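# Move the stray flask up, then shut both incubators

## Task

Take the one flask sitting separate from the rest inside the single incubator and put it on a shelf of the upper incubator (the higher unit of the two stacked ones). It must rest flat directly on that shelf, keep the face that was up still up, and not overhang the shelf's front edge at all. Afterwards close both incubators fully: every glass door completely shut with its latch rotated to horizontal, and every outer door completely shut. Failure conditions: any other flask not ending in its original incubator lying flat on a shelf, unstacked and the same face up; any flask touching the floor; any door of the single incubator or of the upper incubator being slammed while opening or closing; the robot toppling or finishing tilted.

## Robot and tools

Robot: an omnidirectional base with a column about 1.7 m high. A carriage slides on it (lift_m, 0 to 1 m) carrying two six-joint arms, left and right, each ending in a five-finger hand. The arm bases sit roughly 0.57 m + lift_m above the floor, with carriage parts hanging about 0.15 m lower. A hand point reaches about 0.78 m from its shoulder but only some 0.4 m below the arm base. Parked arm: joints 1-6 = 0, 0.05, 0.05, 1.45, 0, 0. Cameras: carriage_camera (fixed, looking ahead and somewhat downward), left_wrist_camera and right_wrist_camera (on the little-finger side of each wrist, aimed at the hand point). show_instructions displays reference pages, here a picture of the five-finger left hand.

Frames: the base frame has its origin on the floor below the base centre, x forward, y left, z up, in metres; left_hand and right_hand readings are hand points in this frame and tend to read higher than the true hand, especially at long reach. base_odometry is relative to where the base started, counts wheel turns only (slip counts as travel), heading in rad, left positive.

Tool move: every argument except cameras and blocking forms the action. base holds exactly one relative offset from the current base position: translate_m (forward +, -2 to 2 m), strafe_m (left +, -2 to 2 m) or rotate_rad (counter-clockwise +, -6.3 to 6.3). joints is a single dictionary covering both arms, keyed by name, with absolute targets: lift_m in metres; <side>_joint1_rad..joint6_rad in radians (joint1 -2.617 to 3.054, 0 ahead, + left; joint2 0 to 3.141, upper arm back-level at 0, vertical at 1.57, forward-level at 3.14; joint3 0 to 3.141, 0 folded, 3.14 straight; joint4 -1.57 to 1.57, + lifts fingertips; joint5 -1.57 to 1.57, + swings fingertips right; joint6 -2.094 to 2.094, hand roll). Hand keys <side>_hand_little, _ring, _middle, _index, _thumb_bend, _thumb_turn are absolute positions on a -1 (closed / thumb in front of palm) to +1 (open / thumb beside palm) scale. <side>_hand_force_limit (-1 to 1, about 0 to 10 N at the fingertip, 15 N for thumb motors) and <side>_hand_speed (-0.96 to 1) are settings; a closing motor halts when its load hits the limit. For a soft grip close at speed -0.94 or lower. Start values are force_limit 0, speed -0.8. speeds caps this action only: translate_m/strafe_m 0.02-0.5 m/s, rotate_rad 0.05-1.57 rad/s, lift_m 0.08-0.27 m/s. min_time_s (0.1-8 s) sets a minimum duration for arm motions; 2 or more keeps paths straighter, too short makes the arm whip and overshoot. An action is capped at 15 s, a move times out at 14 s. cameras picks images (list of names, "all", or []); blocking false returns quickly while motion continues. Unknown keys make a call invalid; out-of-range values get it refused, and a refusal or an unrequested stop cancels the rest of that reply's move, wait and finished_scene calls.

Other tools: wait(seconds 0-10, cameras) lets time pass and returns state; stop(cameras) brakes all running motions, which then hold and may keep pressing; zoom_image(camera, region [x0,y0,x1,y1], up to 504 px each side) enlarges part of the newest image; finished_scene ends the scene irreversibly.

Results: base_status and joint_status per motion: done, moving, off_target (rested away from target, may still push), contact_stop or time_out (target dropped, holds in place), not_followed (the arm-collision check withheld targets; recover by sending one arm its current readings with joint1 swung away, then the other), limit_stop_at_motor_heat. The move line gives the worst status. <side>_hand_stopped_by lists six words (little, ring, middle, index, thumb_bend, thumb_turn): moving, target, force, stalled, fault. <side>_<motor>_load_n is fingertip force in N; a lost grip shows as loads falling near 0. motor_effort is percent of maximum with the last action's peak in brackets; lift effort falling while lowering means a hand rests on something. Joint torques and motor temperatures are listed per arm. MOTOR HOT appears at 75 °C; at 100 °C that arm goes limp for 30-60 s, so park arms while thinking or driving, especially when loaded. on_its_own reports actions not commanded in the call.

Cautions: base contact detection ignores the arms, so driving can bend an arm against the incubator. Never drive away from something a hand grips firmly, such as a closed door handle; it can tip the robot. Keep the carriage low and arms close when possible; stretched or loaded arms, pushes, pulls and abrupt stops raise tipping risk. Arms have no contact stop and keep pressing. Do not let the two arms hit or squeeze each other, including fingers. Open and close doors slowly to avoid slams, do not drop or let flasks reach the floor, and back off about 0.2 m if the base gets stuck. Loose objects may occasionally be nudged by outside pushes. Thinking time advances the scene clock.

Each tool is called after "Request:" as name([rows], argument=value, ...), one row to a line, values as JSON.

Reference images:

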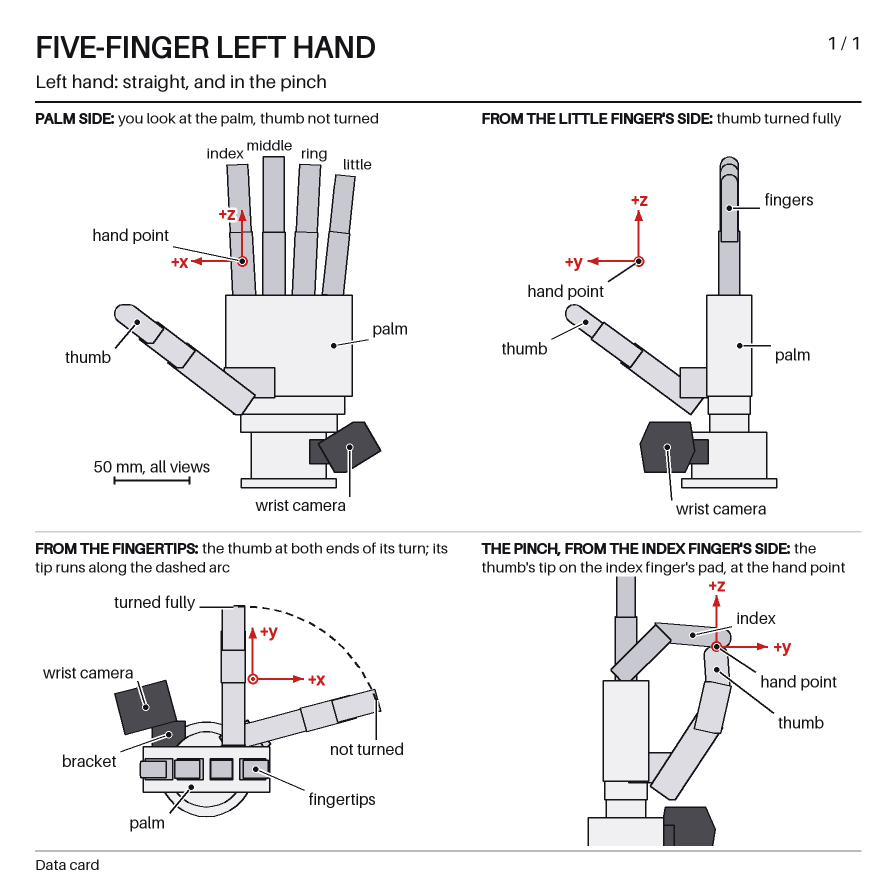

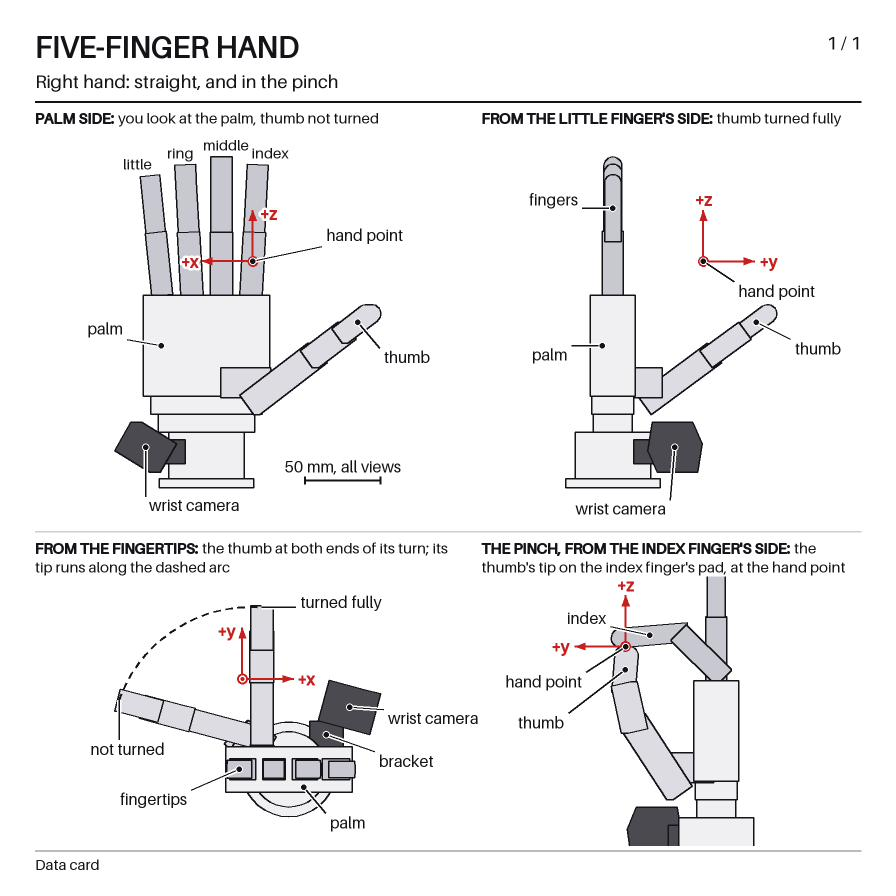

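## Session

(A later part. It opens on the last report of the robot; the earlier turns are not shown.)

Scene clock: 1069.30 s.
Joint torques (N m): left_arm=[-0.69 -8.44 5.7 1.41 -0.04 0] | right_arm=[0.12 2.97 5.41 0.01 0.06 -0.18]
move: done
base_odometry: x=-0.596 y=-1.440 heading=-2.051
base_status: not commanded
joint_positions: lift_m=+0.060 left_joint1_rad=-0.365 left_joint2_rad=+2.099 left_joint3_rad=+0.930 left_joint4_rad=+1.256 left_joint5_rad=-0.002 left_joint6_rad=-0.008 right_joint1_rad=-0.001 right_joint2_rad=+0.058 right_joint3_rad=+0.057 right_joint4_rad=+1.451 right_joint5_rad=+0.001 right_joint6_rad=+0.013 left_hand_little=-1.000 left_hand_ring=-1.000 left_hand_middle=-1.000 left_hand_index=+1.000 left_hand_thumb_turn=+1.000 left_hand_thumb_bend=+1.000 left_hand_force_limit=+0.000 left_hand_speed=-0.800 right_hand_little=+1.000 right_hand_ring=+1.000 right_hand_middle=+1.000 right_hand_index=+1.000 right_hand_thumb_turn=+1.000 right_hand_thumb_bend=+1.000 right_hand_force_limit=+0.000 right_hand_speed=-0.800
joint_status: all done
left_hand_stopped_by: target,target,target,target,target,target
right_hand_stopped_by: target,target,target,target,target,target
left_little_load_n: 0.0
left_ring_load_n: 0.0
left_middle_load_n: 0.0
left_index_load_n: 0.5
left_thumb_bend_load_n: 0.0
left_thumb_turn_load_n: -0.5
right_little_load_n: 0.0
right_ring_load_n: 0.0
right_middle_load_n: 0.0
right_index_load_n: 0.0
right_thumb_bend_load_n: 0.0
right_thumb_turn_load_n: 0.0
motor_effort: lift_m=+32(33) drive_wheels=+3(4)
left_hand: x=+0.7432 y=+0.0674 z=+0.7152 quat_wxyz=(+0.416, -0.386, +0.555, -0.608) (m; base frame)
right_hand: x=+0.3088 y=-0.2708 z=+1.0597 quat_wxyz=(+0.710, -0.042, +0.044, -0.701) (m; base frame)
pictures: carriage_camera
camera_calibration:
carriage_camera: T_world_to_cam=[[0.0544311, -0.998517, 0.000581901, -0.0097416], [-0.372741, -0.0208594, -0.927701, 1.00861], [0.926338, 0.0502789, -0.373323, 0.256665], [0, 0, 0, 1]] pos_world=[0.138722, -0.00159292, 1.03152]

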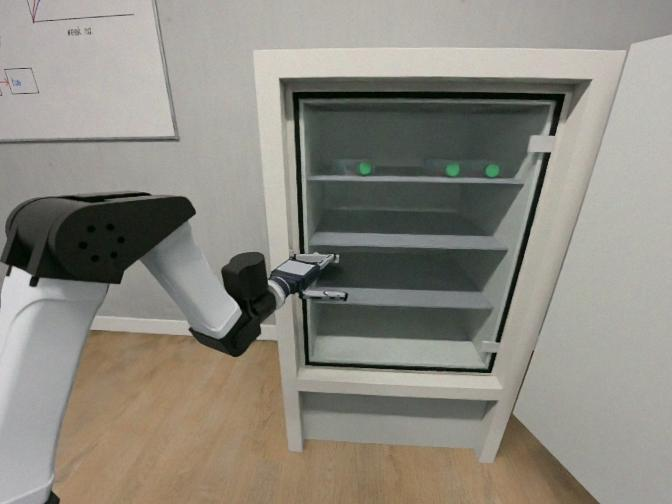

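Request:
move(joints={"lift_m":0.03}, speeds={"lift_m":0.08}, cameras=["carriage_camera"])

Request:
zoom_image(camera="carriage_camera", region=[230, 200, 360, 310])

Scene clock: 1090.53 s.
Joint torques (N m): left_arm=[-0.09 -7.95 4.97 2.12 -0.16 0] | right_arm=[0.12 2.97 5.41 0.01 0.06 -0.18]
move: done
base_odometry: x=-0.596 y=-1.440 heading=-2.051
base_status: not commanded
joint_positions: lift_m=+0.030 left_joint1_rad=-0.372 left_joint2_rad=+2.093 left_joint3_rad=+0.940 left_joint4_rad=+1.194 left_joint5_rad=+0.008 left_joint6_rad=-0.008 right_joint1_rad=-0.001 right_joint2_rad=+0.058 right_joint3_rad=+0.057 right_joint4_rad=+1.451 right_joint5_rad=+0.001 right_joint6_rad=+0.013 left_hand_little=-1.000 left_hand_ring=-1.000 left_hand_middle=-1.000 left_hand_index=+1.000 left_hand_thumb_turn=+1.000 left_hand_thumb_bend=+1.000 left_hand_force_limit=+0.000 left_hand_speed=-0.800 right_hand_little=+1.000 right_hand_ring=+1.000 right_hand_middle=+1.000 right_hand_index=+1.000 right_hand_thumb_turn=+1.000 right_hand_thumb_bend=+1.000 right_hand_force_limit=+0.000 right_hand_speed=-0.800
joint_status: all done
left_hand_stopped_by: target,target,target,target,target,target
right_hand_stopped_by: target,target,target,target,target,target
left_little_load_n: 0.0
left_ring_load_n: 0.0
left_middle_load_n: 0.0
left_index_load_n: 0.0
left_thumb_bend_load_n: 0.0
left_thumb_turn_load_n: 0.0
right_little_load_n: 0.0
right_ring_load_n: 0.0
right_middle_load_n: 0.0
right_index_load_n: 0.0
right_thumb_bend_load_n: 0.0
right_thumb_turn_load_n: 0.0
motor_effort: lift_m=+32(32) drive_wheels=+3(4)
left_hand: x=+0.7404 y=+0.0622 z=+0.6759 quat_wxyz=(+0.402, -0.391, +0.572, -0.599) (m; base frame)
right_hand: x=+0.3088 y=-0.2708 z=+1.0298 quat_wxyz=(+0.710, -0.042, +0.044, -0.701) (m; base frame)
pictures: carriage_camera
camera_calibration:
carriage_camera: T_world_to_cam=[[0.0544311, -0.998517, 0.000581901, -0.00972414], [-0.372741, -0.0208594, -0.927701, 0.980782], [0.926338, 0.0502789, -0.373323, 0.245466], [0, 0, 0, 1]] pos_world=[0.138722, -0.00159292, 1.00152]

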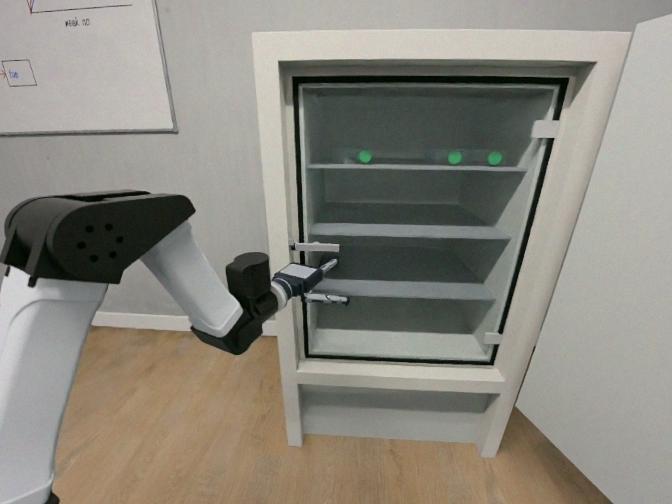

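Scaled by 3.877.

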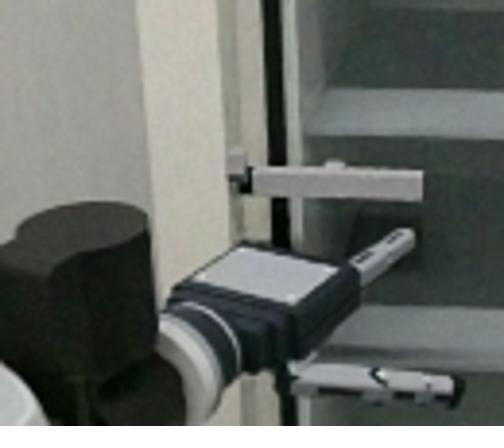

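Request:
move(joints={"lift_m":0.065}, speeds={"lift_m":0.08}, cameras=["carriage_camera"])

Request:
zoom_image(camera="carriage_camera", region=[230, 200, 360, 310])

Request:
move(joints={"lift_m":0.095}, speeds={"lift_m":0.08}, cameras=["carriage_camera"])

Request:
zoom_image(camera="carriage_camera", region=[230, 200, 360, 310])

Scene clock: 1101.23 s.
Joint torques (N m): left_arm=[-0.1 -8.32 4.96 2.47 -0.13 -0.03] | right_arm=[0.13 3 5.35 0.01 0.06 -0.18]
move: done
base_odometry: x=-0.596 y=-1.440 heading=-2.051
base_status: not commanded
joint_positions: lift_m=+0.065 left_joint1_rad=-0.372 left_joint2_rad=+2.096 left_joint3_rad=+0.940 left_joint4_rad=+1.160 left_joint5_rad=+0.009 left_joint6_rad=-0.006 right_joint1_rad=-0.001 right_joint2_rad=+0.058 right_joint3_rad=+0.057 right_joint4_rad=+1.451 right_joint5_rad=+0.001 right_joint6_rad=+0.013 left_hand_little=-1.000 left_hand_ring=-1.000 left_hand_middle=-1.000 left_hand_index=+1.000 left_hand_thumb_turn=+1.000 left_hand_thumb_bend=+1.000 left_hand_force_limit=+0.000 left_hand_speed=-0.800 right_hand_little=+1.000 right_hand_ring=+1.000 right_hand_middle=+1.000 right_hand_index=+1.000 right_hand_thumb_turn=+1.000 right_hand_thumb_bend=+1.000 right_hand_force_limit=+0.000 right_hand_speed=-0.800
joint_status: all done
left_hand_stopped_by: target,target,target,target,target,target
right_hand_stopped_by: target,target,target,target,target,target
left_little_load_n: 0.0
left_ring_load_n: 0.0
left_middle_load_n: 0.0
left_index_load_n: -1.0
left_thumb_bend_load_n: 0.0
left_thumb_turn_load_n: -0.5
right_little_load_n: 0.0
right_ring_load_n: 0.0
right_middle_load_n: 0.0
right_index_load_n: 0.0
right_thumb_bend_load_n: 0.0
right_thumb_turn_load_n: 0.0
motor_effort: lift_m=+33(39) drive_wheels=+3(4)
left_hand: x=+0.7386 y=+0.0629 z=+0.6999 quat_wxyz=(+0.396, -0.397, +0.583, -0.588) (m; base frame)
right_hand: x=+0.3088 y=-0.2708 z=+1.0647 quat_wxyz=(+0.710, -0.042, +0.044, -0.701) (m; base frame)
pictures: carriage_camera
camera_calibration:
carriage_camera: T_world_to_cam=[[0.0544311, -0.998517, 0.000581901, -0.00974445], [-0.372741, -0.0208594, -0.927701, 1.01316], [0.926338, 0.0502789, -0.373323, 0.258495], [0, 0, 0, 1]] pos_world=[0.138722, -0.00159292, 1.03642]

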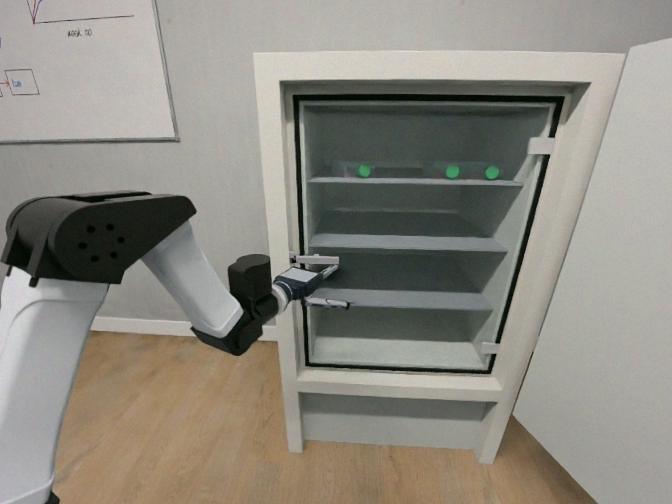

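Scaled by 3.877.

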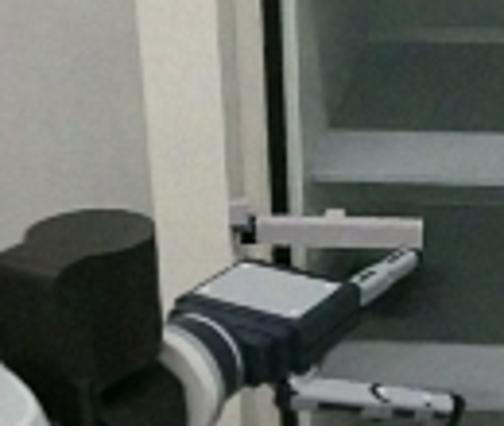

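Scene clock: 1102.03 s.
Joint torques (N m): left_arm=[-0.1 -8.61 5.04 2.41 -0.19 -0.03] | right_arm=[0.12 2.97 5.34 0.02 0.06 -0.18]
move: done
base_odometry: x=-0.596 y=-1.440 heading=-2.051
base_status: not commanded
joint_positions: lift_m=+0.095 left_joint1_rad=-0.372 left_joint2_rad=+2.100 left_joint3_rad=+0.939 left_joint4_rad=+1.166 left_joint5_rad=+0.009 left_joint6_rad=-0.005 right_joint1_rad=-0.001 right_joint2_rad=+0.058 right_joint3_rad=+0.057 right_joint4_rad=+1.451 right_joint5_rad=+0.001 right_joint6_rad=+0.013 left_hand_little=-1.000 left_hand_ring=-1.000 left_hand_middle=-1.000 left_hand_index=+1.000 left_hand_thumb_turn=+1.000 left_hand_thumb_bend=+1.000 left_hand_force_limit=+0.000 left_hand_speed=-0.800 right_hand_little=+1.000 right_hand_ring=+1.000 right_hand_middle=+1.000 right_hand_index=+1.000 right_hand_thumb_turn=+1.000 right_hand_thumb_bend=+1.000 right_hand_force_limit=+0.000 right_hand_speed=-0.800
joint_status: all done
left_hand_stopped_by: target,target,target,target,target,target
right_hand_stopped_by: target,target,target,target,target,target
left_little_load_n: 0.0
left_ring_load_n: 0.0
left_middle_load_n: 0.0
left_index_load_n: 0.0
left_thumb_bend_load_n: 0.0
left_thumb_turn_load_n: 0.0
right_little_load_n: 0.0
right_ring_load_n: 0.0
right_middle_load_n: 0.0
right_index_load_n: 0.0
right_thumb_bend_load_n: 0.5
right_thumb_turn_load_n: 0.0
motor_effort: lift_m=+32(39) drive_wheels=+3(4)
left_hand: x=+0.7386 y=+0.0630 z=+0.7290 quat_wxyz=(+0.396, -0.397, +0.583, -0.588) (m; base frame)
right_hand: x=+0.3088 y=-0.2708 z=+1.0948 quat_wxyz=(+0.710, -0.042, +0.044, -0.701) (m; base frame)
pictures: carriage_camera
camera_calibration:
carriage_camera: T_world_to_cam=[[0.0544311, -0.998517, 0.000581901, -0.00976196], [-0.372741, -0.0208594, -0.927701, 1.04108], [0.926338, 0.0502789, -0.373323, 0.269732], [0, 0, 0, 1]] pos_world=[0.138722, -0.00159292, 1.06652]

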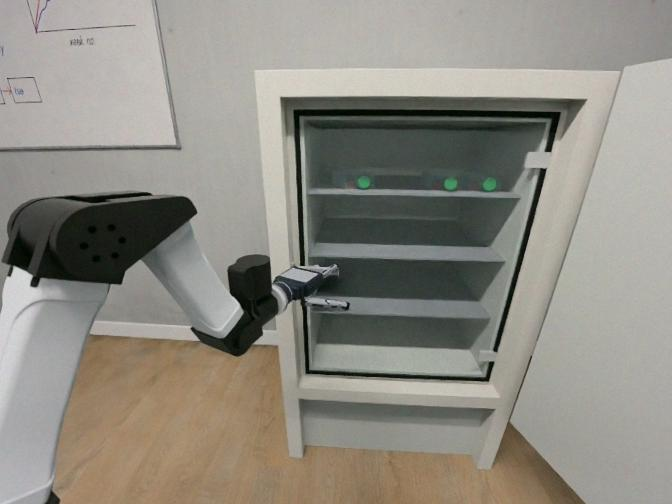

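Scaled by 3.877.

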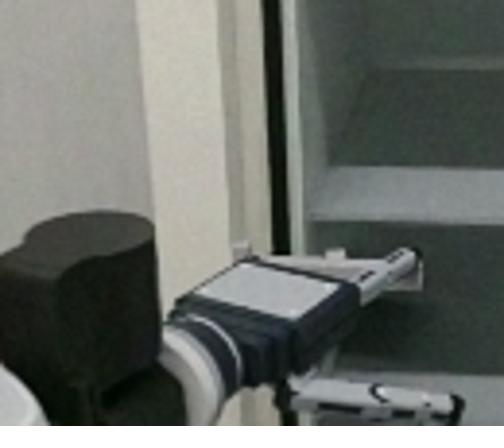

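Request:
move(joints={"lift_m":0.13}, speeds={"lift_m":0.08}, cameras=["carriage_camera","left_wrist_camera"])

Request:
zoom_image(camera="carriage_camera", region=[230, 200, 360, 310])

Request:
zoom_image(camera="left_wrist_camera", region=[180, 0, 500, 200])

Scene clock: 1116.43 s.
Joint torques (N m): left_arm=[-0.09 -8.72 5.03 2.34 -0.16 -0.02] | right_arm=[0.12 2.97 5.46 0.02 0.06 -0.18]
move: done
base_odometry: x=-0.596 y=-1.440 heading=-2.051
base_status: not commanded
joint_positions: lift_m=+0.130 left_joint1_rad=-0.372 left_joint2_rad=+2.101 left_joint3_rad=+0.939 left_joint4_rad=+1.178 left_joint5_rad=+0.008 left_joint6_rad=-0.005 right_joint1_rad=-0.001 right_joint2_rad=+0.058 right_joint3_rad=+0.057 right_joint4_rad=+1.451 right_joint5_rad=+0.001 right_joint6_rad=+0.013 left_hand_little=-1.000 left_hand_ring=-1.000 left_hand_middle=-1.000 left_hand_index=+1.000 left_hand_thumb_turn=+1.000 left_hand_thumb_bend=+1.000 left_hand_force_limit=+0.000 left_hand_speed=-0.800 right_hand_little=+1.000 right_hand_ring=+1.000 right_hand_middle=+1.000 right_hand_index=+1.000 right_hand_thumb_turn=+1.000 right_hand_thumb_bend=+1.000 right_hand_force_limit=+0.000 right_hand_speed=-0.800
joint_status: all done
left_hand_stopped_by: target,target,target,target,target,target
right_hand_stopped_by: target,target,target,target,target,target
left_little_load_n: 0.0
left_ring_load_n: 0.0
left_middle_load_n: 0.0
left_index_load_n: 0.0
left_thumb_bend_load_n: 0.0
left_thumb_turn_load_n: 0.0
right_little_load_n: 0.0
right_ring_load_n: 0.0
right_middle_load_n: 0.0
right_index_load_n: 0.0
right_thumb_bend_load_n: 0.0
right_thumb_turn_load_n: 0.0
motor_effort: lift_m=+32(40) drive_wheels=-4(4)
left_hand: x=+0.7393 y=+0.0629 z=+0.7667 quat_wxyz=(+0.398, -0.395, +0.580, -0.591) (m; base frame)
right_hand: x=+0.3088 y=-0.2708 z=+1.1298 quat_wxyz=(+0.710, -0.042, +0.044, -0.701) (m; base frame)
pictures: carriage_camera, left_wrist_camera
camera_calibration:
carriage_camera: T_world_to_cam=[[0.0544311, -0.998517, 0.000581901, -0.00978233], [-0.372741, -0.0208594, -0.927701, 1.07355], [0.926338, 0.0502789, -0.373323, 0.282798], [0, 0, 0, 1]] pos_world=[0.138722, -0.00159292, 1.10152]
left_wrist_camera: T_world_to_cam=[[-0.136978, -0.214901, 0.966982, -0.623948], [-0.756834, -0.607104, -0.242131, 0.789177], [0.639093, -0.765011, -0.0794843, -0.253319], [0, 0, 0, 1]] pos_world=[0.673704, 0.151234, 0.774296]

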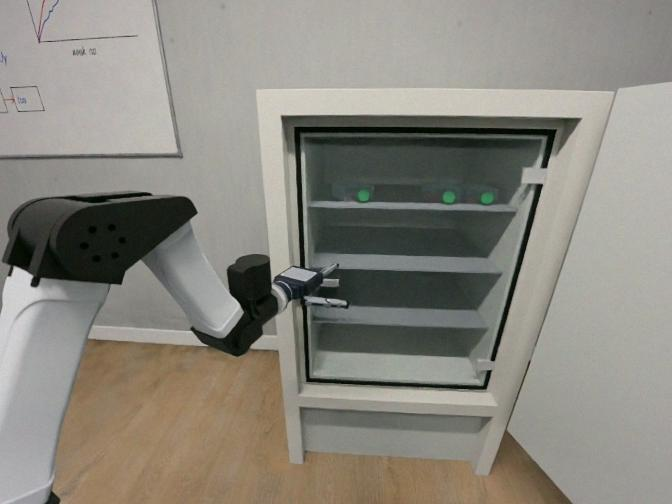

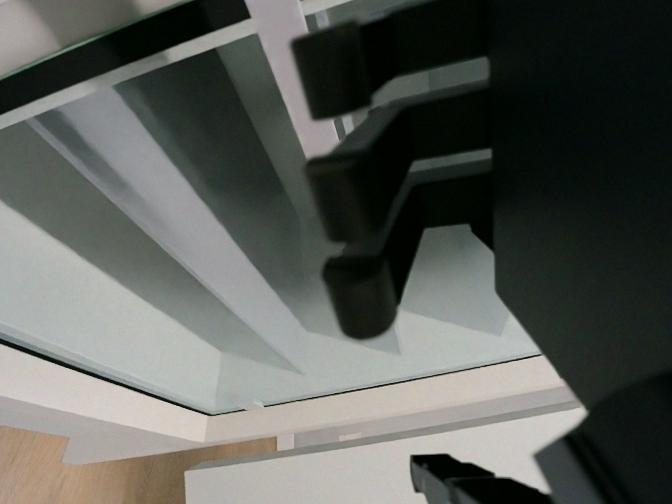

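Scaled by 3.877.

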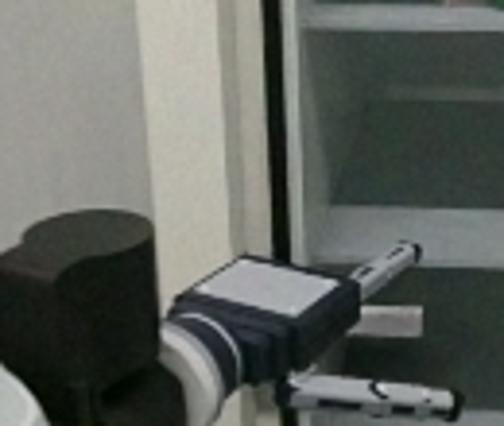

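Scaled by 1.575.

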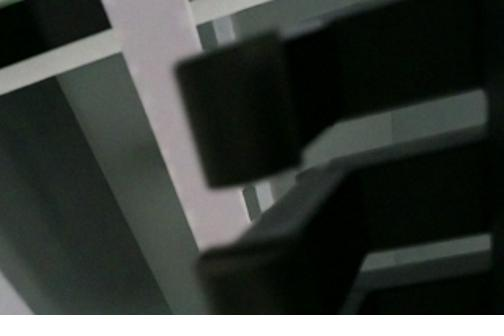

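Request:
move(base={"translate_m": 0.02}, speeds={"translate_m": 0.03})

Request:
move(joints={"lift_m":0.09}, speeds={"lift_m":0.08}, cameras=["carriage_camera"])

Request:
zoom_image(camera="carriage_camera", region=[230, 200, 360, 310])

Request:
move(joints={"lift_m":0.06}, speeds={"lift_m":0.08}, cameras=["carriage_camera"])

Request:
zoom_image(camera="carriage_camera", region=[230, 200, 360, 310])

Scene clock: 1141.63 s.
Joint torques (N m): left_arm=[-0.05 -8.77 5.03 2.27 -0.17 -0.03] | right_arm=[0.13 2.95 5.48 0.03 0.06 -0.18]
move: done
base_odometry: x=-0.606 y=-1.458 heading=-2.051
base_status: done
joint_positions: lift_m=+0.130 left_joint1_rad=-0.372 left_joint2_rad=+2.101 left_joint3_rad=+0.939 left_joint4_rad=+1.178 left_joint5_rad=+0.007 left_joint6_rad=-0.005 right_joint1_rad=-0.001 right_joint2_rad=+0.058 right_joint3_rad=+0.057 right_joint4_rad=+1.450 right_joint5_rad=+0.001 right_joint6_rad=+0.013 left_hand_little=-1.000 left_hand_ring=-1.000 left_hand_middle=-1.000 left_hand_index=+1.000 left_hand_thumb_turn=+1.000 left_hand_thumb_bend=+1.000 left_hand_force_limit=+0.000 left_hand_speed=-0.800 right_hand_little=+1.000 right_hand_ring=+1.000 right_hand_middle=+1.000 right_hand_index=+1.000 right_hand_thumb_turn=+1.000 right_hand_thumb_bend=+1.000 right_hand_force_limit=+0.000 right_hand_speed=-0.800
joint_status: not commanded
left_hand_stopped_by: target,target,target,target,target,target
right_hand_stopped_by: target,target,target,target,target,target
left_little_load_n: 0.0
left_ring_load_n: 0.0
left_middle_load_n: -0.5
left_index_load_n: 0.0
left_thumb_bend_load_n: 0.0
left_thumb_turn_load_n: -0.5
right_little_load_n: 0.0
right_ring_load_n: 0.0
right_middle_load_n: 0.0
right_index_load_n: 0.0
right_thumb_bend_load_n: 0.0
right_thumb_turn_load_n: 0.0
motor_effort: lift_m=+32(32) drive_wheels=-5(12)
left_hand: x=+0.7394 y=+0.0631 z=+0.7667 quat_wxyz=(+0.399, -0.395, +0.580, -0.591) (m; base frame)
right_hand: x=+0.3089 y=-0.2708 z=+1.1297 quat_wxyz=(+0.710, -0.042, +0.044, -0.701) (m; base frame)
pictures: none

Scene clock: 1142.50 s.
Joint torques (N m): left_arm=[-0.09 -8.8 5.04 2.28 -0.15 -0.03] | right_arm=[0.12 3.04 5.48 0.02 0.06 -0.18]
move: done
base_odometry: x=-0.606 y=-1.458 heading=-2.051
base_status: not commanded
joint_positions: lift_m=+0.090 left_joint1_rad=-0.372 left_joint2_rad=+2.101 left_joint3_rad=+0.939 left_joint4_rad=+1.177 left_joint5_rad=+0.007 left_joint6_rad=-0.005 right_joint1_rad=-0.001 right_joint2_rad=+0.058 right_joint3_rad=+0.057 right_joint4_rad=+1.450 right_joint5_rad=+0.001 right_joint6_rad=+0.013 left_hand_little=-1.000 left_hand_ring=-1.000 left_hand_middle=-1.000 left_hand_index=+1.000 left_hand_thumb_turn=+1.000 left_hand_thumb_bend=+1.000 left_hand_force_limit=+0.000 left_hand_speed=-0.800 right_hand_little=+1.000 right_hand_ring=+1.000 right_hand_middle=+1.000 right_hand_index=+1.000 right_hand_thumb_turn=+1.000 right_hand_thumb_bend=+1.000 right_hand_force_limit=+0.000 right_hand_speed=-0.800
joint_status: all done
left_hand_stopped_by: target,target,target,target,target,target
right_hand_stopped_by: target,target,target,target,target,target
left_little_load_n: 0.0
left_ring_load_n: 0.5
left_middle_load_n: 0.0
left_index_load_n: 0.0
left_thumb_bend_load_n: 0.0
left_thumb_turn_load_n: 0.0
right_little_load_n: 0.0
right_ring_load_n: 0.0
right_middle_load_n: 0.0
right_index_load_n: 0.0
right_thumb_bend_load_n: 0.0
right_thumb_turn_load_n: 0.0
motor_effort: lift_m=+32(33) drive_wheels=+3(5)
left_hand: x=+0.7394 y=+0.0631 z=+0.7266 quat_wxyz=(+0.399, -0.395, +0.580, -0.591) (m; base frame)
right_hand: x=+0.3090 y=-0.2708 z=+1.0896 quat_wxyz=(+0.710, -0.042, +0.044, -0.701) (m; base frame)
pictures: carriage_camera
camera_calibration:
carriage_camera: T_world_to_cam=[[0.0544311, -0.998517, 0.000581901, -0.00975905], [-0.372741, -0.0208594, -0.927701, 1.03644], [0.926338, 0.0502789, -0.373323, 0.267865], [0, 0, 0, 1]] pos_world=[0.138722, -0.00159292, 1.06152]

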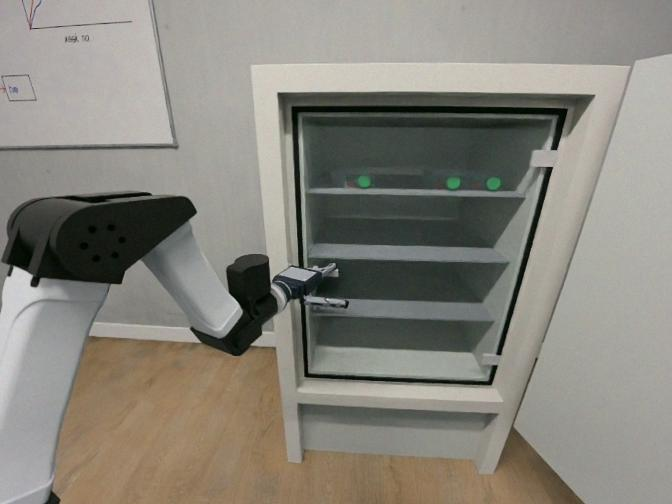

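Scaled by 3.877.

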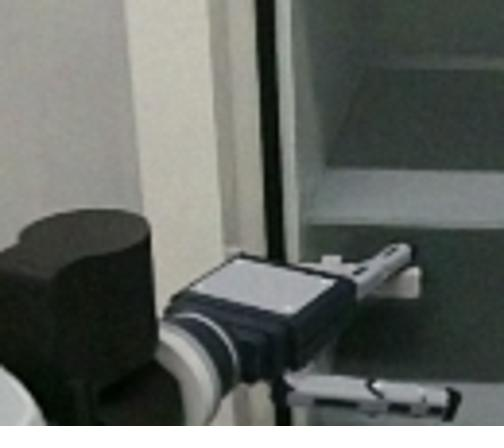

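Scene clock: 1143.23 s.
Joint torques (N m): left_arm=[-0.1 -8.62 4.96 1.41 -0.11 -0.02] | right_arm=[0.13 3 5.44 0.03 0.06 -0.18]
move: done
base_odometry: x=-0.606 y=-1.458 heading=-2.051
base_status: not commanded
joint_positions: lift_m=+0.060 left_joint1_rad=-0.372 left_joint2_rad=+2.101 left_joint3_rad=+0.939 left_joint4_rad=+1.253 left_joint5_rad=+0.007 left_joint6_rad=-0.006 right_joint1_rad=-0.001 right_joint2_rad=+0.058 right_joint3_rad=+0.057 right_joint4_rad=+1.450 right_joint5_rad=+0.001 right_joint6_rad=+0.013 left_hand_little=-1.000 left_hand_ring=-1.000 left_hand_middle=-1.000 left_hand_index=+1.000 left_hand_thumb_turn=+1.000 left_hand_thumb_bend=+1.000 left_hand_force_limit=+0.000 left_hand_speed=-0.800 right_hand_little=+1.000 right_hand_ring=+1.000 right_hand_middle=+1.000 right_hand_index=+1.000 right_hand_thumb_turn=+1.000 right_hand_thumb_bend=+1.000 right_hand_force_limit=+0.000 right_hand_speed=-0.800
joint_status: all done
left_hand_stopped_by: target,target,target,target,target,target
right_hand_stopped_by: target,target,target,target,target,target
left_little_load_n: 0.0
left_ring_load_n: 0.0
left_middle_load_n: 0.0
left_index_load_n: 0.5
left_thumb_bend_load_n: 0.0
left_thumb_turn_load_n: -0.5
right_little_load_n: 0.0
right_ring_load_n: 0.0
right_middle_load_n: 0.0
right_index_load_n: 0.0
right_thumb_bend_load_n: 0.0
right_thumb_turn_load_n: 0.0
motor_effort: lift_m=+32(32) drive_wheels=-5(5)
left_hand: x=+0.7427 y=+0.0618 z=+0.7174 quat_wxyz=(+0.413, -0.380, +0.557, -0.612) (m; base frame)
right_hand: x=+0.3090 y=-0.2708 z=+1.0596 quat_wxyz=(+0.710, -0.042, +0.044, -0.701) (m; base frame)
pictures: carriage_camera
camera_calibration:
carriage_camera: T_world_to_cam=[[0.0544311, -0.998517, 0.000581901, -0.0097416], [-0.372741, -0.0208594, -0.927701, 1.00861], [0.926338, 0.0502789, -0.373323, 0.256665], [0, 0, 0, 1]] pos_world=[0.138722, -0.00159292, 1.03152]

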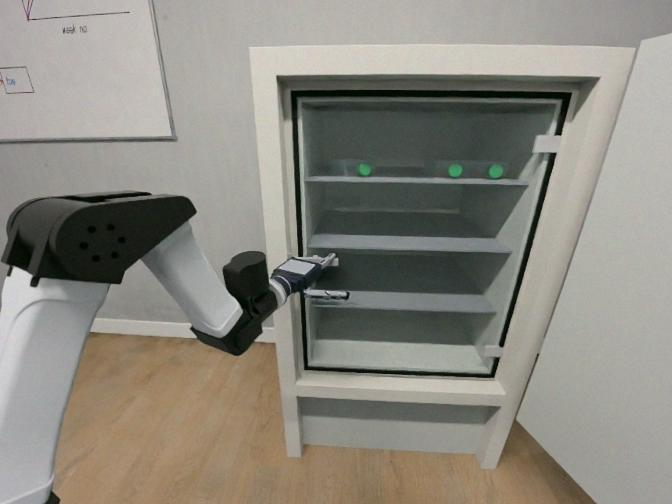

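Scaled by 3.877.

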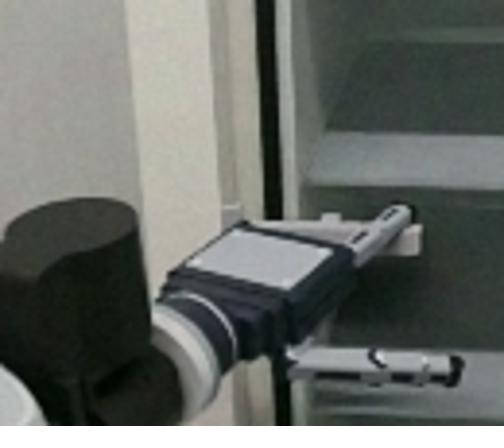

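Request:
move(joints={"lift_m":0.035}, speeds={"lift_m":0.08}, cameras=["carriage_camera"])

Request:
zoom_image(camera="carriage_camera", region=[230, 200, 360, 310])

Scene clock: 1154.63 s.
Joint torques (N m): left_arm=[-0.1 -8.03 4.33 0.88 -0.17 -0.02] | right_arm=[0.13 2.97 5.45 0.02 0.06 -0.18]
move: done
base_odometry: x=-0.606 y=-1.458 heading=-2.051
base_status: not commanded
joint_positions: lift_m=+0.035 left_joint1_rad=-0.372 left_joint2_rad=+2.094 left_joint3_rad=+0.947 left_joint4_rad=+1.304 left_joint5_rad=+0.006 left_joint6_rad=-0.006 right_joint1_rad=-0.001 right_joint2_rad=+0.058 right_joint3_rad=+0.057 right_joint4_rad=+1.450 right_joint5_rad=+0.001 right_joint6_rad=+0.013 left_hand_little=-1.000 left_hand_ring=-1.000 left_hand_middle=-1.000 left_hand_index=+1.000 left_hand_thumb_turn=+1.000 left_hand_thumb_bend=+1.000 left_hand_force_limit=+0.000 left_hand_speed=-0.800 right_hand_little=+1.000 right_hand_ring=+1.000 right_hand_middle=+1.000 right_hand_index=+1.000 right_hand_thumb_turn=+1.000 right_hand_thumb_bend=+1.000 right_hand_force_limit=+0.000 right_hand_speed=-0.800
joint_status: all done
left_hand_stopped_by: target,target,target,target,target,target
right_hand_stopped_by: target,target,target,target,target,target
left_little_load_n: 0.0
left_ring_load_n: 0.0
left_middle_load_n: 0.0
left_index_load_n: 0.5
left_thumb_bend_load_n: 0.0
left_thumb_turn_load_n: 0.0
right_little_load_n: 0.0
right_ring_load_n: 0.0
right_middle_load_n: 0.0
right_index_load_n: 0.0
right_thumb_bend_load_n: 0.0
right_thumb_turn_load_n: 0.0
motor_effort: lift_m=+32(32) drive_wheels=-5(5)
left_hand: x=+0.7456 y=+0.0607 z=+0.7135 quat_wxyz=(+0.426, -0.366, +0.536, -0.630) (m; base frame)
right_hand: x=+0.3090 y=-0.2708 z=+1.0346 quat_wxyz=(+0.710, -0.042, +0.044, -0.701) (m; base frame)
pictures: carriage_camera
camera_calibration:
carriage_camera: T_world_to_cam=[[0.0544311, -0.998517, 0.000581901, -0.00972705], [-0.372741, -0.0208594, -0.927701, 0.98542], [0.926338, 0.0502789, -0.373323, 0.247332], [0, 0, 0, 1]] pos_world=[0.138722, -0.00159292, 1.00652]

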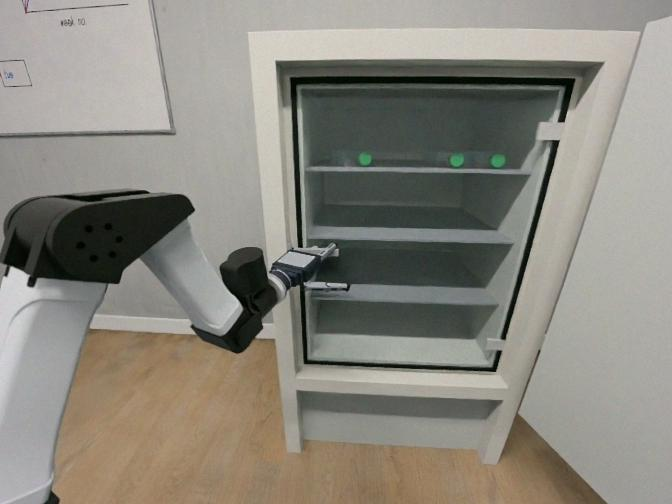

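Scaled by 3.877.

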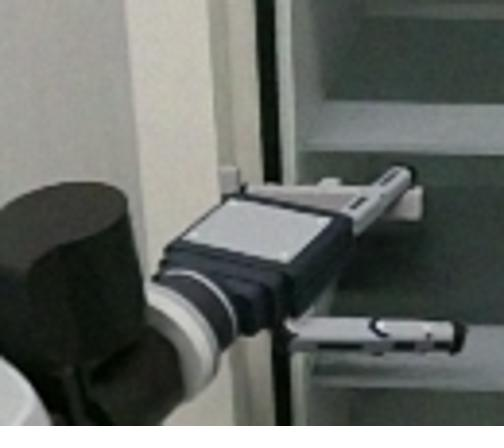

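Request:
move(joints={"lift_m":0.13}, speeds={"lift_m":0.1})

Request:
move(base={"translate_m": -0.15}, speeds={"translate_m": 0.1})

Request:
move(base={"strafe_m": 0.15}, joints={"left_joint1_rad":0,"left_joint2_rad":0.05,"left_joint3_rad":0.05,"left_joint4_rad":1.45,"left_joint5_rad":0,"left_joint6_rad":0}, speeds={"strafe_m": 0.15}, min_time_s=3)

Request:
move(joints={"lift_m":0.12,"right_joint1_rad":0.527,"right_joint2_rad":1.4,"right_joint3_rad":0.5,"right_joint4_rad":0.9,"right_joint5_rad":0.527,"right_joint6_rad":0,"right_hand_thumb_turn":1.0}, min_time_s=3, cameras=["carriage_camera"])

Scene clock: 1204.60 s.
Joint torques (N m): left_arm=[-0.09 -8.17 4.36 2.13 -0.14 -0.02] | right_arm=[0.12 2.95 5.48 0.02 0.05 -0.18]
Motor temperatures (°C): left_arm=[23 38 34 34 27 23] | right_arm=[25 30 36 22 24 23]
move: done
base_odometry: x=-0.606 y=-1.458 heading=-2.051
base_status: not commanded
joint_positions: lift_m=+0.130 left_joint1_rad=-0.372 left_joint2_rad=+2.094 left_joint3_rad=+0.947 left_joint4_rad=+1.190 left_joint5_rad=+0.006 left_joint6_rad=-0.006 right_joint1_rad=-0.001 right_joint2_rad=+0.058 right_joint3_rad=+0.057 right_joint4_rad=+1.450 right_joint5_rad=+0.001 right_joint6_rad=+0.013 left_hand_little=-1.000 left_hand_ring=-1.000 left_hand_middle=-1.000 left_hand_index=+1.000 left_hand_thumb_turn=+1.000 left_hand_thumb_bend=+1.000 left_hand_force_limit=+0.000 left_hand_speed=-0.800 right_hand_little=+1.000 right_hand_ring=+1.000 right_hand_middle=+1.000 right_hand_index=+1.000 right_hand_thumb_turn=+1.000 right_hand_thumb_bend=+1.000 right_hand_force_limit=+0.000 right_hand_speed=-0.800
joint_status: all done
left_hand_stopped_by: target,target,target,target,target,target
right_hand_stopped_by: target,target,target,target,target,target
left_little_load_n: 0.0
left_ring_load_n: 0.0
left_middle_load_n: 0.0
left_index_load_n: 0.0
left_thumb_bend_load_n: 0.0
left_thumb_turn_load_n: 0.0
right_little_load_n: 0.0
right_ring_load_n: 0.0
right_middle_load_n: 0.0
right_index_load_n: 0.0
right_thumb_bend_load_n: 0.0
right_thumb_turn_load_n: 0.0
motor_effort: lift_m=+32(39) drive_wheels=-5(5)
left_hand: x=+0.7422 y=+0.0621 z=+0.7775 quat_wxyz=(+0.404, -0.390, +0.571, -0.599) (m; base frame)
right_hand: x=+0.3090 y=-0.2708 z=+1.1296 quat_wxyz=(+0.710, -0.042, +0.044, -0.701) (m; base frame)
pictures: none

Scene clock: 1206.80 s.
Joint torques (N m): left_arm=[-0.09 -7.8 4.37 2.19 -0.14 -0.02] | right_arm=[0.12 3 5.5 0.02 0.06 -0.18]
move: done
base_odometry: x=-0.537 y=-1.325 heading=-2.051
base_status: done
joint_positions: lift_m=+0.130 left_joint1_rad=-0.372 left_joint2_rad=+2.094 left_joint3_rad=+0.947 left_joint4_rad=+1.189 left_joint5_rad=+0.006 left_joint6_rad=-0.006 right_joint1_rad=-0.001 right_joint2_rad=+0.058 right_joint3_rad=+0.057 right_joint4_rad=+1.450 right_joint5_rad=+0.001 right_joint6_rad=+0.013 left_hand_little=-1.000 left_hand_ring=-1.000 left_hand_middle=-1.000 left_hand_index=+1.000 left_hand_thumb_turn=+1.000 left_hand_thumb_bend=+1.000 left_hand_force_limit=+0.000 left_hand_speed=-0.800 right_hand_little=+1.000 right_hand_ring=+1.000 right_hand_middle=+1.000 right_hand_index=+1.000 right_hand_thumb_turn=+1.000 right_hand_thumb_bend=+1.000 right_hand_force_limit=+0.000 right_hand_speed=-0.800
joint_status: not commanded
left_hand_stopped_by: target,target,target,target,target,target
right_hand_stopped_by: target,target,target,target,target,target
left_little_load_n: 0.0
left_ring_load_n: 0.0
left_middle_load_n: 0.0
left_index_load_n: 0.0
left_thumb_bend_load_n: 0.0
left_thumb_turn_load_n: 0.0
right_little_load_n: 0.0
right_ring_load_n: 0.0
right_middle_load_n: 0.0
right_index_load_n: 0.0
right_thumb_bend_load_n: 0.0
right_thumb_turn_load_n: 0.0
motor_effort: lift_m=+32(32) drive_wheels=-1(14)
left_hand: x=+0.7422 y=+0.0622 z=+0.7771 quat_wxyz=(+0.404, -0.391, +0.571, -0.598) (m; base frame)
right_hand: x=+0.3090 y=-0.2707 z=+1.1296 quat_wxyz=(+0.710, -0.042, +0.044, -0.701) (m; base frame)
pictures: none

Scene clock: 1210.10 s.
Joint torques (N m): left_arm=[0.28 2.7 4.22 0.15 -0.14 -0.02] | right_arm=[0.14 2.99 5.45 0.02 0.05 -0.18]
move: done
base_odometry: x=-0.403 y=-1.394 heading=-2.051
base_status: done
joint_positions: lift_m=+0.130 left_joint1_rad=-0.005 left_joint2_rad=+0.057 left_joint3_rad=+0.059 left_joint4_rad=+1.437 left_joint5_rad=+0.004 left_joint6_rad=-0.006 right_joint1_rad=-0.001 right_joint2_rad=+0.058 right_joint3_rad=+0.057 right_joint4_rad=+1.450 right_joint5_rad=+0.001 right_joint6_rad=+0.013 left_hand_little=-1.000 left_hand_ring=-1.000 left_hand_middle=-1.000 left_hand_index=+1.000 left_hand_thumb_turn=+1.000 left_hand_thumb_bend=+1.000 left_hand_force_limit=+0.000 left_hand_speed=-0.800 right_hand_little=+1.000 right_hand_ring=+1.000 right_hand_middle=+1.000 right_hand_index=+1.000 right_hand_thumb_turn=+1.000 right_hand_thumb_bend=+1.000 right_hand_force_limit=+0.000 right_hand_speed=-0.800
joint_status: all done
left_hand_stopped_by: target,target,target,target,target,target
right_hand_stopped_by: target,target,target,target,target,target
left_little_load_n: 0.0
left_ring_load_n: 0.0
left_middle_load_n: 0.0
left_index_load_n: 0.0
left_thumb_bend_load_n: 0.0
left_thumb_turn_load_n: 0.0
right_little_load_n: 0.0
right_ring_load_n: 0.0
right_middle_load_n: 0.0
right_index_load_n: 0.0
right_thumb_bend_load_n: 0.0
right_thumb_turn_load_n: 0.0
motor_effort: lift_m=+32(32) drive_wheels=-3(11)
left_hand: x=+0.3113 y=+0.2697 z=+1.1292 quat_wxyz=(+0.702, -0.045, +0.048, -0.709) (m; base frame)
right_hand: x=+0.3090 y=-0.2708 z=+1.1296 quat_wxyz=(+0.710, -0.042, +0.044, -0.701) (m; base frame)
pictures: none

Scene clock: 1213.40 s.
Joint torques (N m): left_arm=[0.28 2.97 4.63 0.12 -0.13 -0.02] | right_arm=[0.53 -3.9 9.02 1.72 0.16 -0.18]
move: done
base_odometry: x=-0.403 y=-1.394 heading=-2.051
base_status: not commanded
joint_positions: lift_m=+0.120 left_joint1_rad=-0.005 left_joint2_rad=+0.054 left_joint3_rad=+0.054 left_joint4_rad=+1.439 left_joint5_rad=+0.004 left_joint6_rad=-0.006 right_joint1_rad=+0.522 right_joint2_rad=+1.387 right_joint3_rad=+0.476 right_joint4_rad=+0.924 right_joint5_rad=+0.518 right_joint6_rad=+0.013 left_hand_little=-1.000 left_hand_ring=-1.000 left_hand_middle=-1.000 left_hand_index=+1.000 left_hand_thumb_turn=+1.000 left_hand_thumb_bend=+1.000 left_hand_force_limit=+0.000 left_hand_speed=-0.800 right_hand_little=+1.000 right_hand_ring=+1.000 right_hand_middle=+1.000 right_hand_index=+1.000 right_hand_thumb_turn=+1.000 right_hand_thumb_bend=+1.000 right_hand_force_limit=+0.000 right_hand_speed=-0.800
joint_status: all done
left_hand_stopped_by: target,target,target,target,target,target
right_hand_stopped_by: target,target,target,target,target,target
left_little_load_n: 0.0
left_ring_load_n: 0.0
left_middle_load_n: 0.0
left_index_load_n: 0.0
left_thumb_bend_load_n: 0.0
left_thumb_turn_load_n: 0.0
right_little_load_n: 0.0
right_ring_load_n: 0.0
right_middle_load_n: 0.0
right_index_load_n: 0.0
right_thumb_bend_load_n: 0.0
right_thumb_turn_load_n: -0.5
motor_effort: lift_m=+33(34) drive_wheels=-3(3)
left_hand: x=+0.3113 y=+0.2697 z=+1.1179 quat_wxyz=(+0.702, -0.045, +0.048, -0.709) (m; base frame)
right_hand: x=+0.6213 y=-0.1480 z=+0.8320 quat_wxyz=(+0.509, -0.493, +0.501, -0.497) (m; base frame)
pictures: carriage_camera
camera_calibration:
carriage_camera: T_world_to_cam=[[0.0544311, -0.998517, 0.000581901, -0.00977645], [-0.372741, -0.0208594, -0.927701, 1.06418], [0.926338, 0.0502789, -0.373323, 0.279027], [0, 0, 0, 1]] pos_world=[0.138722, -0.00159292, 1.09142]

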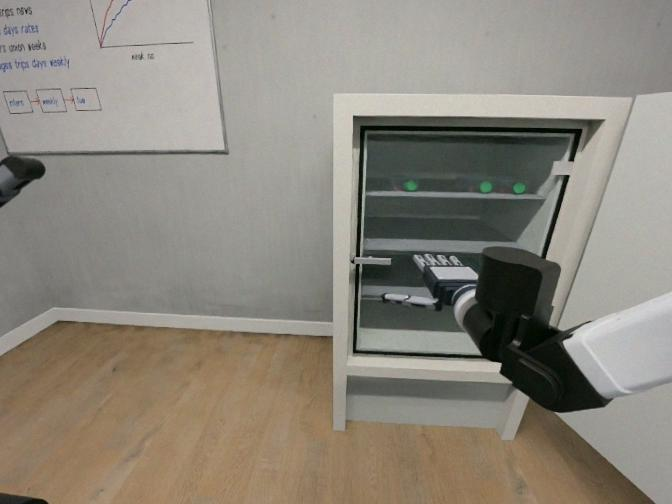

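Request:
move(base={"translate_m": 0.15}, speeds={"translate_m": 0.1})

Request:
move(joints={"lift_m":0.12,"right_joint1_rad":0.527,"right_joint2_rad":1.863,"right_joint3_rad":0.86,"right_joint4_rad":1.028,"right_joint5_rad":0.527}, min_time_s=2, cameras=["carriage_camera","right_wrist_camera"])

Request:
zoom_image(camera="carriage_camera", region=[320, 220, 450, 330])

Scene clock: 1235.10 s.
Joint torques (N m): left_arm=[0.28 2.97 4.62 0.05 -0.13 -0.02] | right_arm=[0.46 -3.9 9.01 1.75 0.14 -0.18]
move: done
base_odometry: x=-0.473 y=-1.527 heading=-2.051
base_status: done
joint_positions: lift_m=+0.120 left_joint1_rad=-0.005 left_joint2_rad=+0.054 left_joint3_rad=+0.054 left_joint4_rad=+1.444 left_joint5_rad=+0.004 left_joint6_rad=-0.006 right_joint1_rad=+0.523 right_joint2_rad=+1.387 right_joint3_rad=+0.476 right_joint4_rad=+0.921 right_joint5_rad=+0.520 right_joint6_rad=+0.013 left_hand_little=-1.000 left_hand_ring=-1.000 left_hand_middle=-1.000 left_hand_index=+1.000 left_hand_thumb_turn=+1.000 left_hand_thumb_bend=+1.000 left_hand_force_limit=+0.000 left_hand_speed=-0.800 right_hand_little=+1.000 right_hand_ring=+1.000 right_hand_middle=+1.000 right_hand_index=+1.000 right_hand_thumb_turn=+1.000 right_hand_thumb_bend=+1.000 right_hand_force_limit=+0.000 right_hand_speed=-0.800
joint_status: not commanded
left_hand_stopped_by: target,target,target,target,target,target
right_hand_stopped_by: target,target,target,target,target,target
left_little_load_n: 0.0
left_ring_load_n: -0.5
left_middle_load_n: 0.0
left_index_load_n: 0.5
left_thumb_bend_load_n: 0.0
left_thumb_turn_load_n: 0.0
right_little_load_n: 0.0
right_ring_load_n: 0.0
right_middle_load_n: 0.0
right_index_load_n: 0.0
right_thumb_bend_load_n: 0.0
right_thumb_turn_load_n: -0.5
motor_effort: lift_m=+33(33) drive_wheels=-5(11)
left_hand: x=+0.3102 y=+0.2697 z=+1.1183 quat_wxyz=(+0.702, -0.044, +0.046, -0.710) (m; base frame)
right_hand: x=+0.6210 y=-0.1481 z=+0.8311 quat_wxyz=(+0.507, -0.494, +0.502, -0.497) (m; base frame)
pictures: none

Scene clock: 1237.40 s.
Joint torques (N m): left_arm=[0.27 2.97 4.62 0.07 -0.13 -0.02] | right_arm=[0.42 -7.31 8.53 2.09 0.14 -0.18]
move: done
base_odometry: x=-0.473 y=-1.527 heading=-2.051
base_status: not commanded
joint_positions: lift_m=+0.120 left_joint1_rad=-0.005 left_joint2_rad=+0.054 left_joint3_rad=+0.054 left_joint4_rad=+1.444 left_joint5_rad=+0.004 left_joint6_rad=-0.006 right_joint1_rad=+0.523 right_joint2_rad=+1.844 right_joint3_rad=+0.837 right_joint4_rad=+1.017 right_joint5_rad=+0.521 right_joint6_rad=+0.013 left_hand_little=-1.000 left_hand_ring=-1.000 left_hand_middle=-1.000 left_hand_index=+1.000 left_hand_thumb_turn=+1.000 left_hand_thumb_bend=+1.000 left_hand_force_limit=+0.000 left_hand_speed=-0.800 right_hand_little=+1.000 right_hand_ring=+1.000 right_hand_middle=+1.000 right_hand_index=+1.000 right_hand_thumb_turn=+1.000 right_hand_thumb_bend=+1.000 right_hand_force_limit=+0.000 right_hand_speed=-0.800
joint_status: all done
left_hand_stopped_by: target,target,target,target,target,target
right_hand_stopped_by: target,target,target,target,target,target
left_little_load_n: 0.0
left_ring_load_n: 0.0
left_middle_load_n: 0.0
left_index_load_n: 0.0
left_thumb_bend_load_n: 0.0
left_thumb_turn_load_n: -0.5
right_little_load_n: 0.0
right_ring_load_n: 0.0
right_middle_load_n: 0.0
right_index_load_n: -0.5
right_thumb_bend_load_n: 0.0
right_thumb_turn_load_n: -0.5
motor_effort: lift_m=+33(33) drive_wheels=-5(5)
left_hand: x=+0.3102 y=+0.2697 z=+1.1183 quat_wxyz=(+0.702, -0.044, +0.046, -0.710) (m; base frame)
right_hand: x=+0.7107 y=-0.0965 z=+0.8075 quat_wxyz=(+0.507, -0.494, +0.502, -0.497) (m; base frame)
pictures: carriage_camera, right_wrist_camera
camera_calibration:
carriage_camera: T_world_to_cam=[[0.0544311, -0.998517, 0.000581901, -0.00977645], [-0.372741, -0.0208594, -0.927701, 1.06418], [0.926338, 0.0502789, -0.373323, 0.279027], [0, 0, 0, 1]] pos_world=[0.138722, -0.00159292, 1.09142]
right_wrist_camera: T_world_to_cam=[[-0.0144643, -0.282264, -0.959228, 0.752955], [-0.463462, 0.851945, -0.243706, 0.615039], [0.885998, 0.441041, -0.143142, -0.352486], [0, 0, 0, 1]] pos_world=[0.60824, -0.155986, 0.821689]

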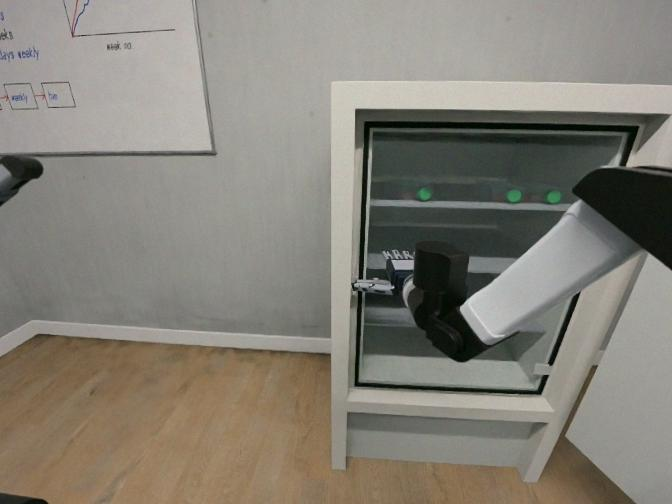

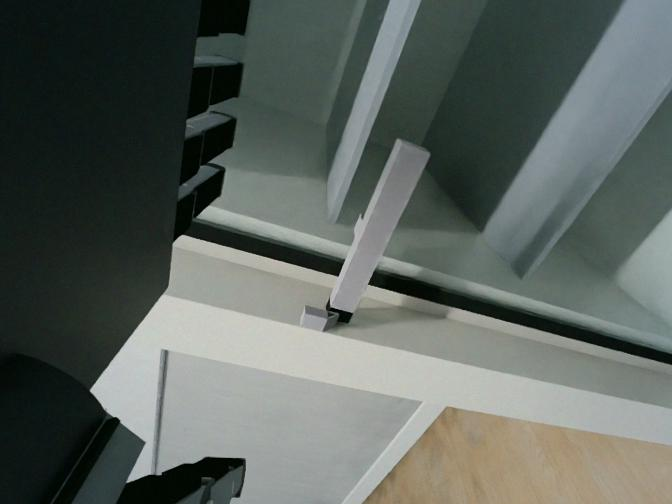

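Scaled by 3.877.

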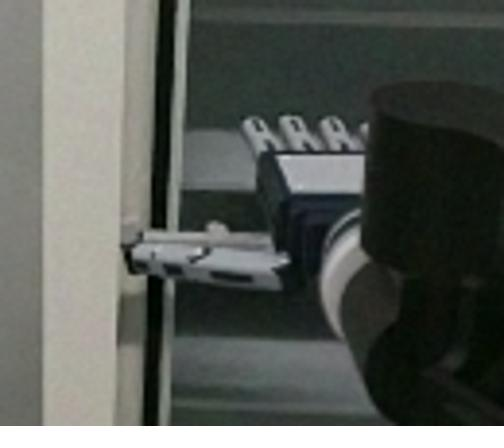

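Request:
zoom_image(camera="right_wrist_camera", region=[260, 120, 460, 350])

Scaled by 2.191.

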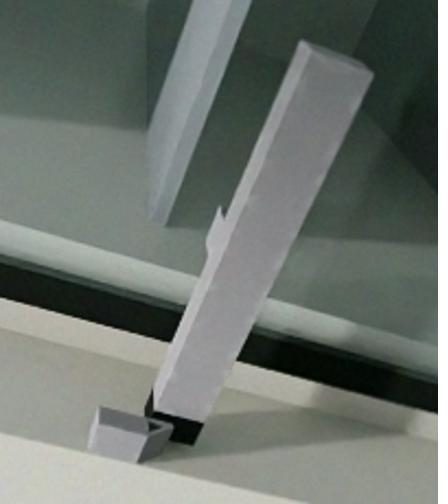

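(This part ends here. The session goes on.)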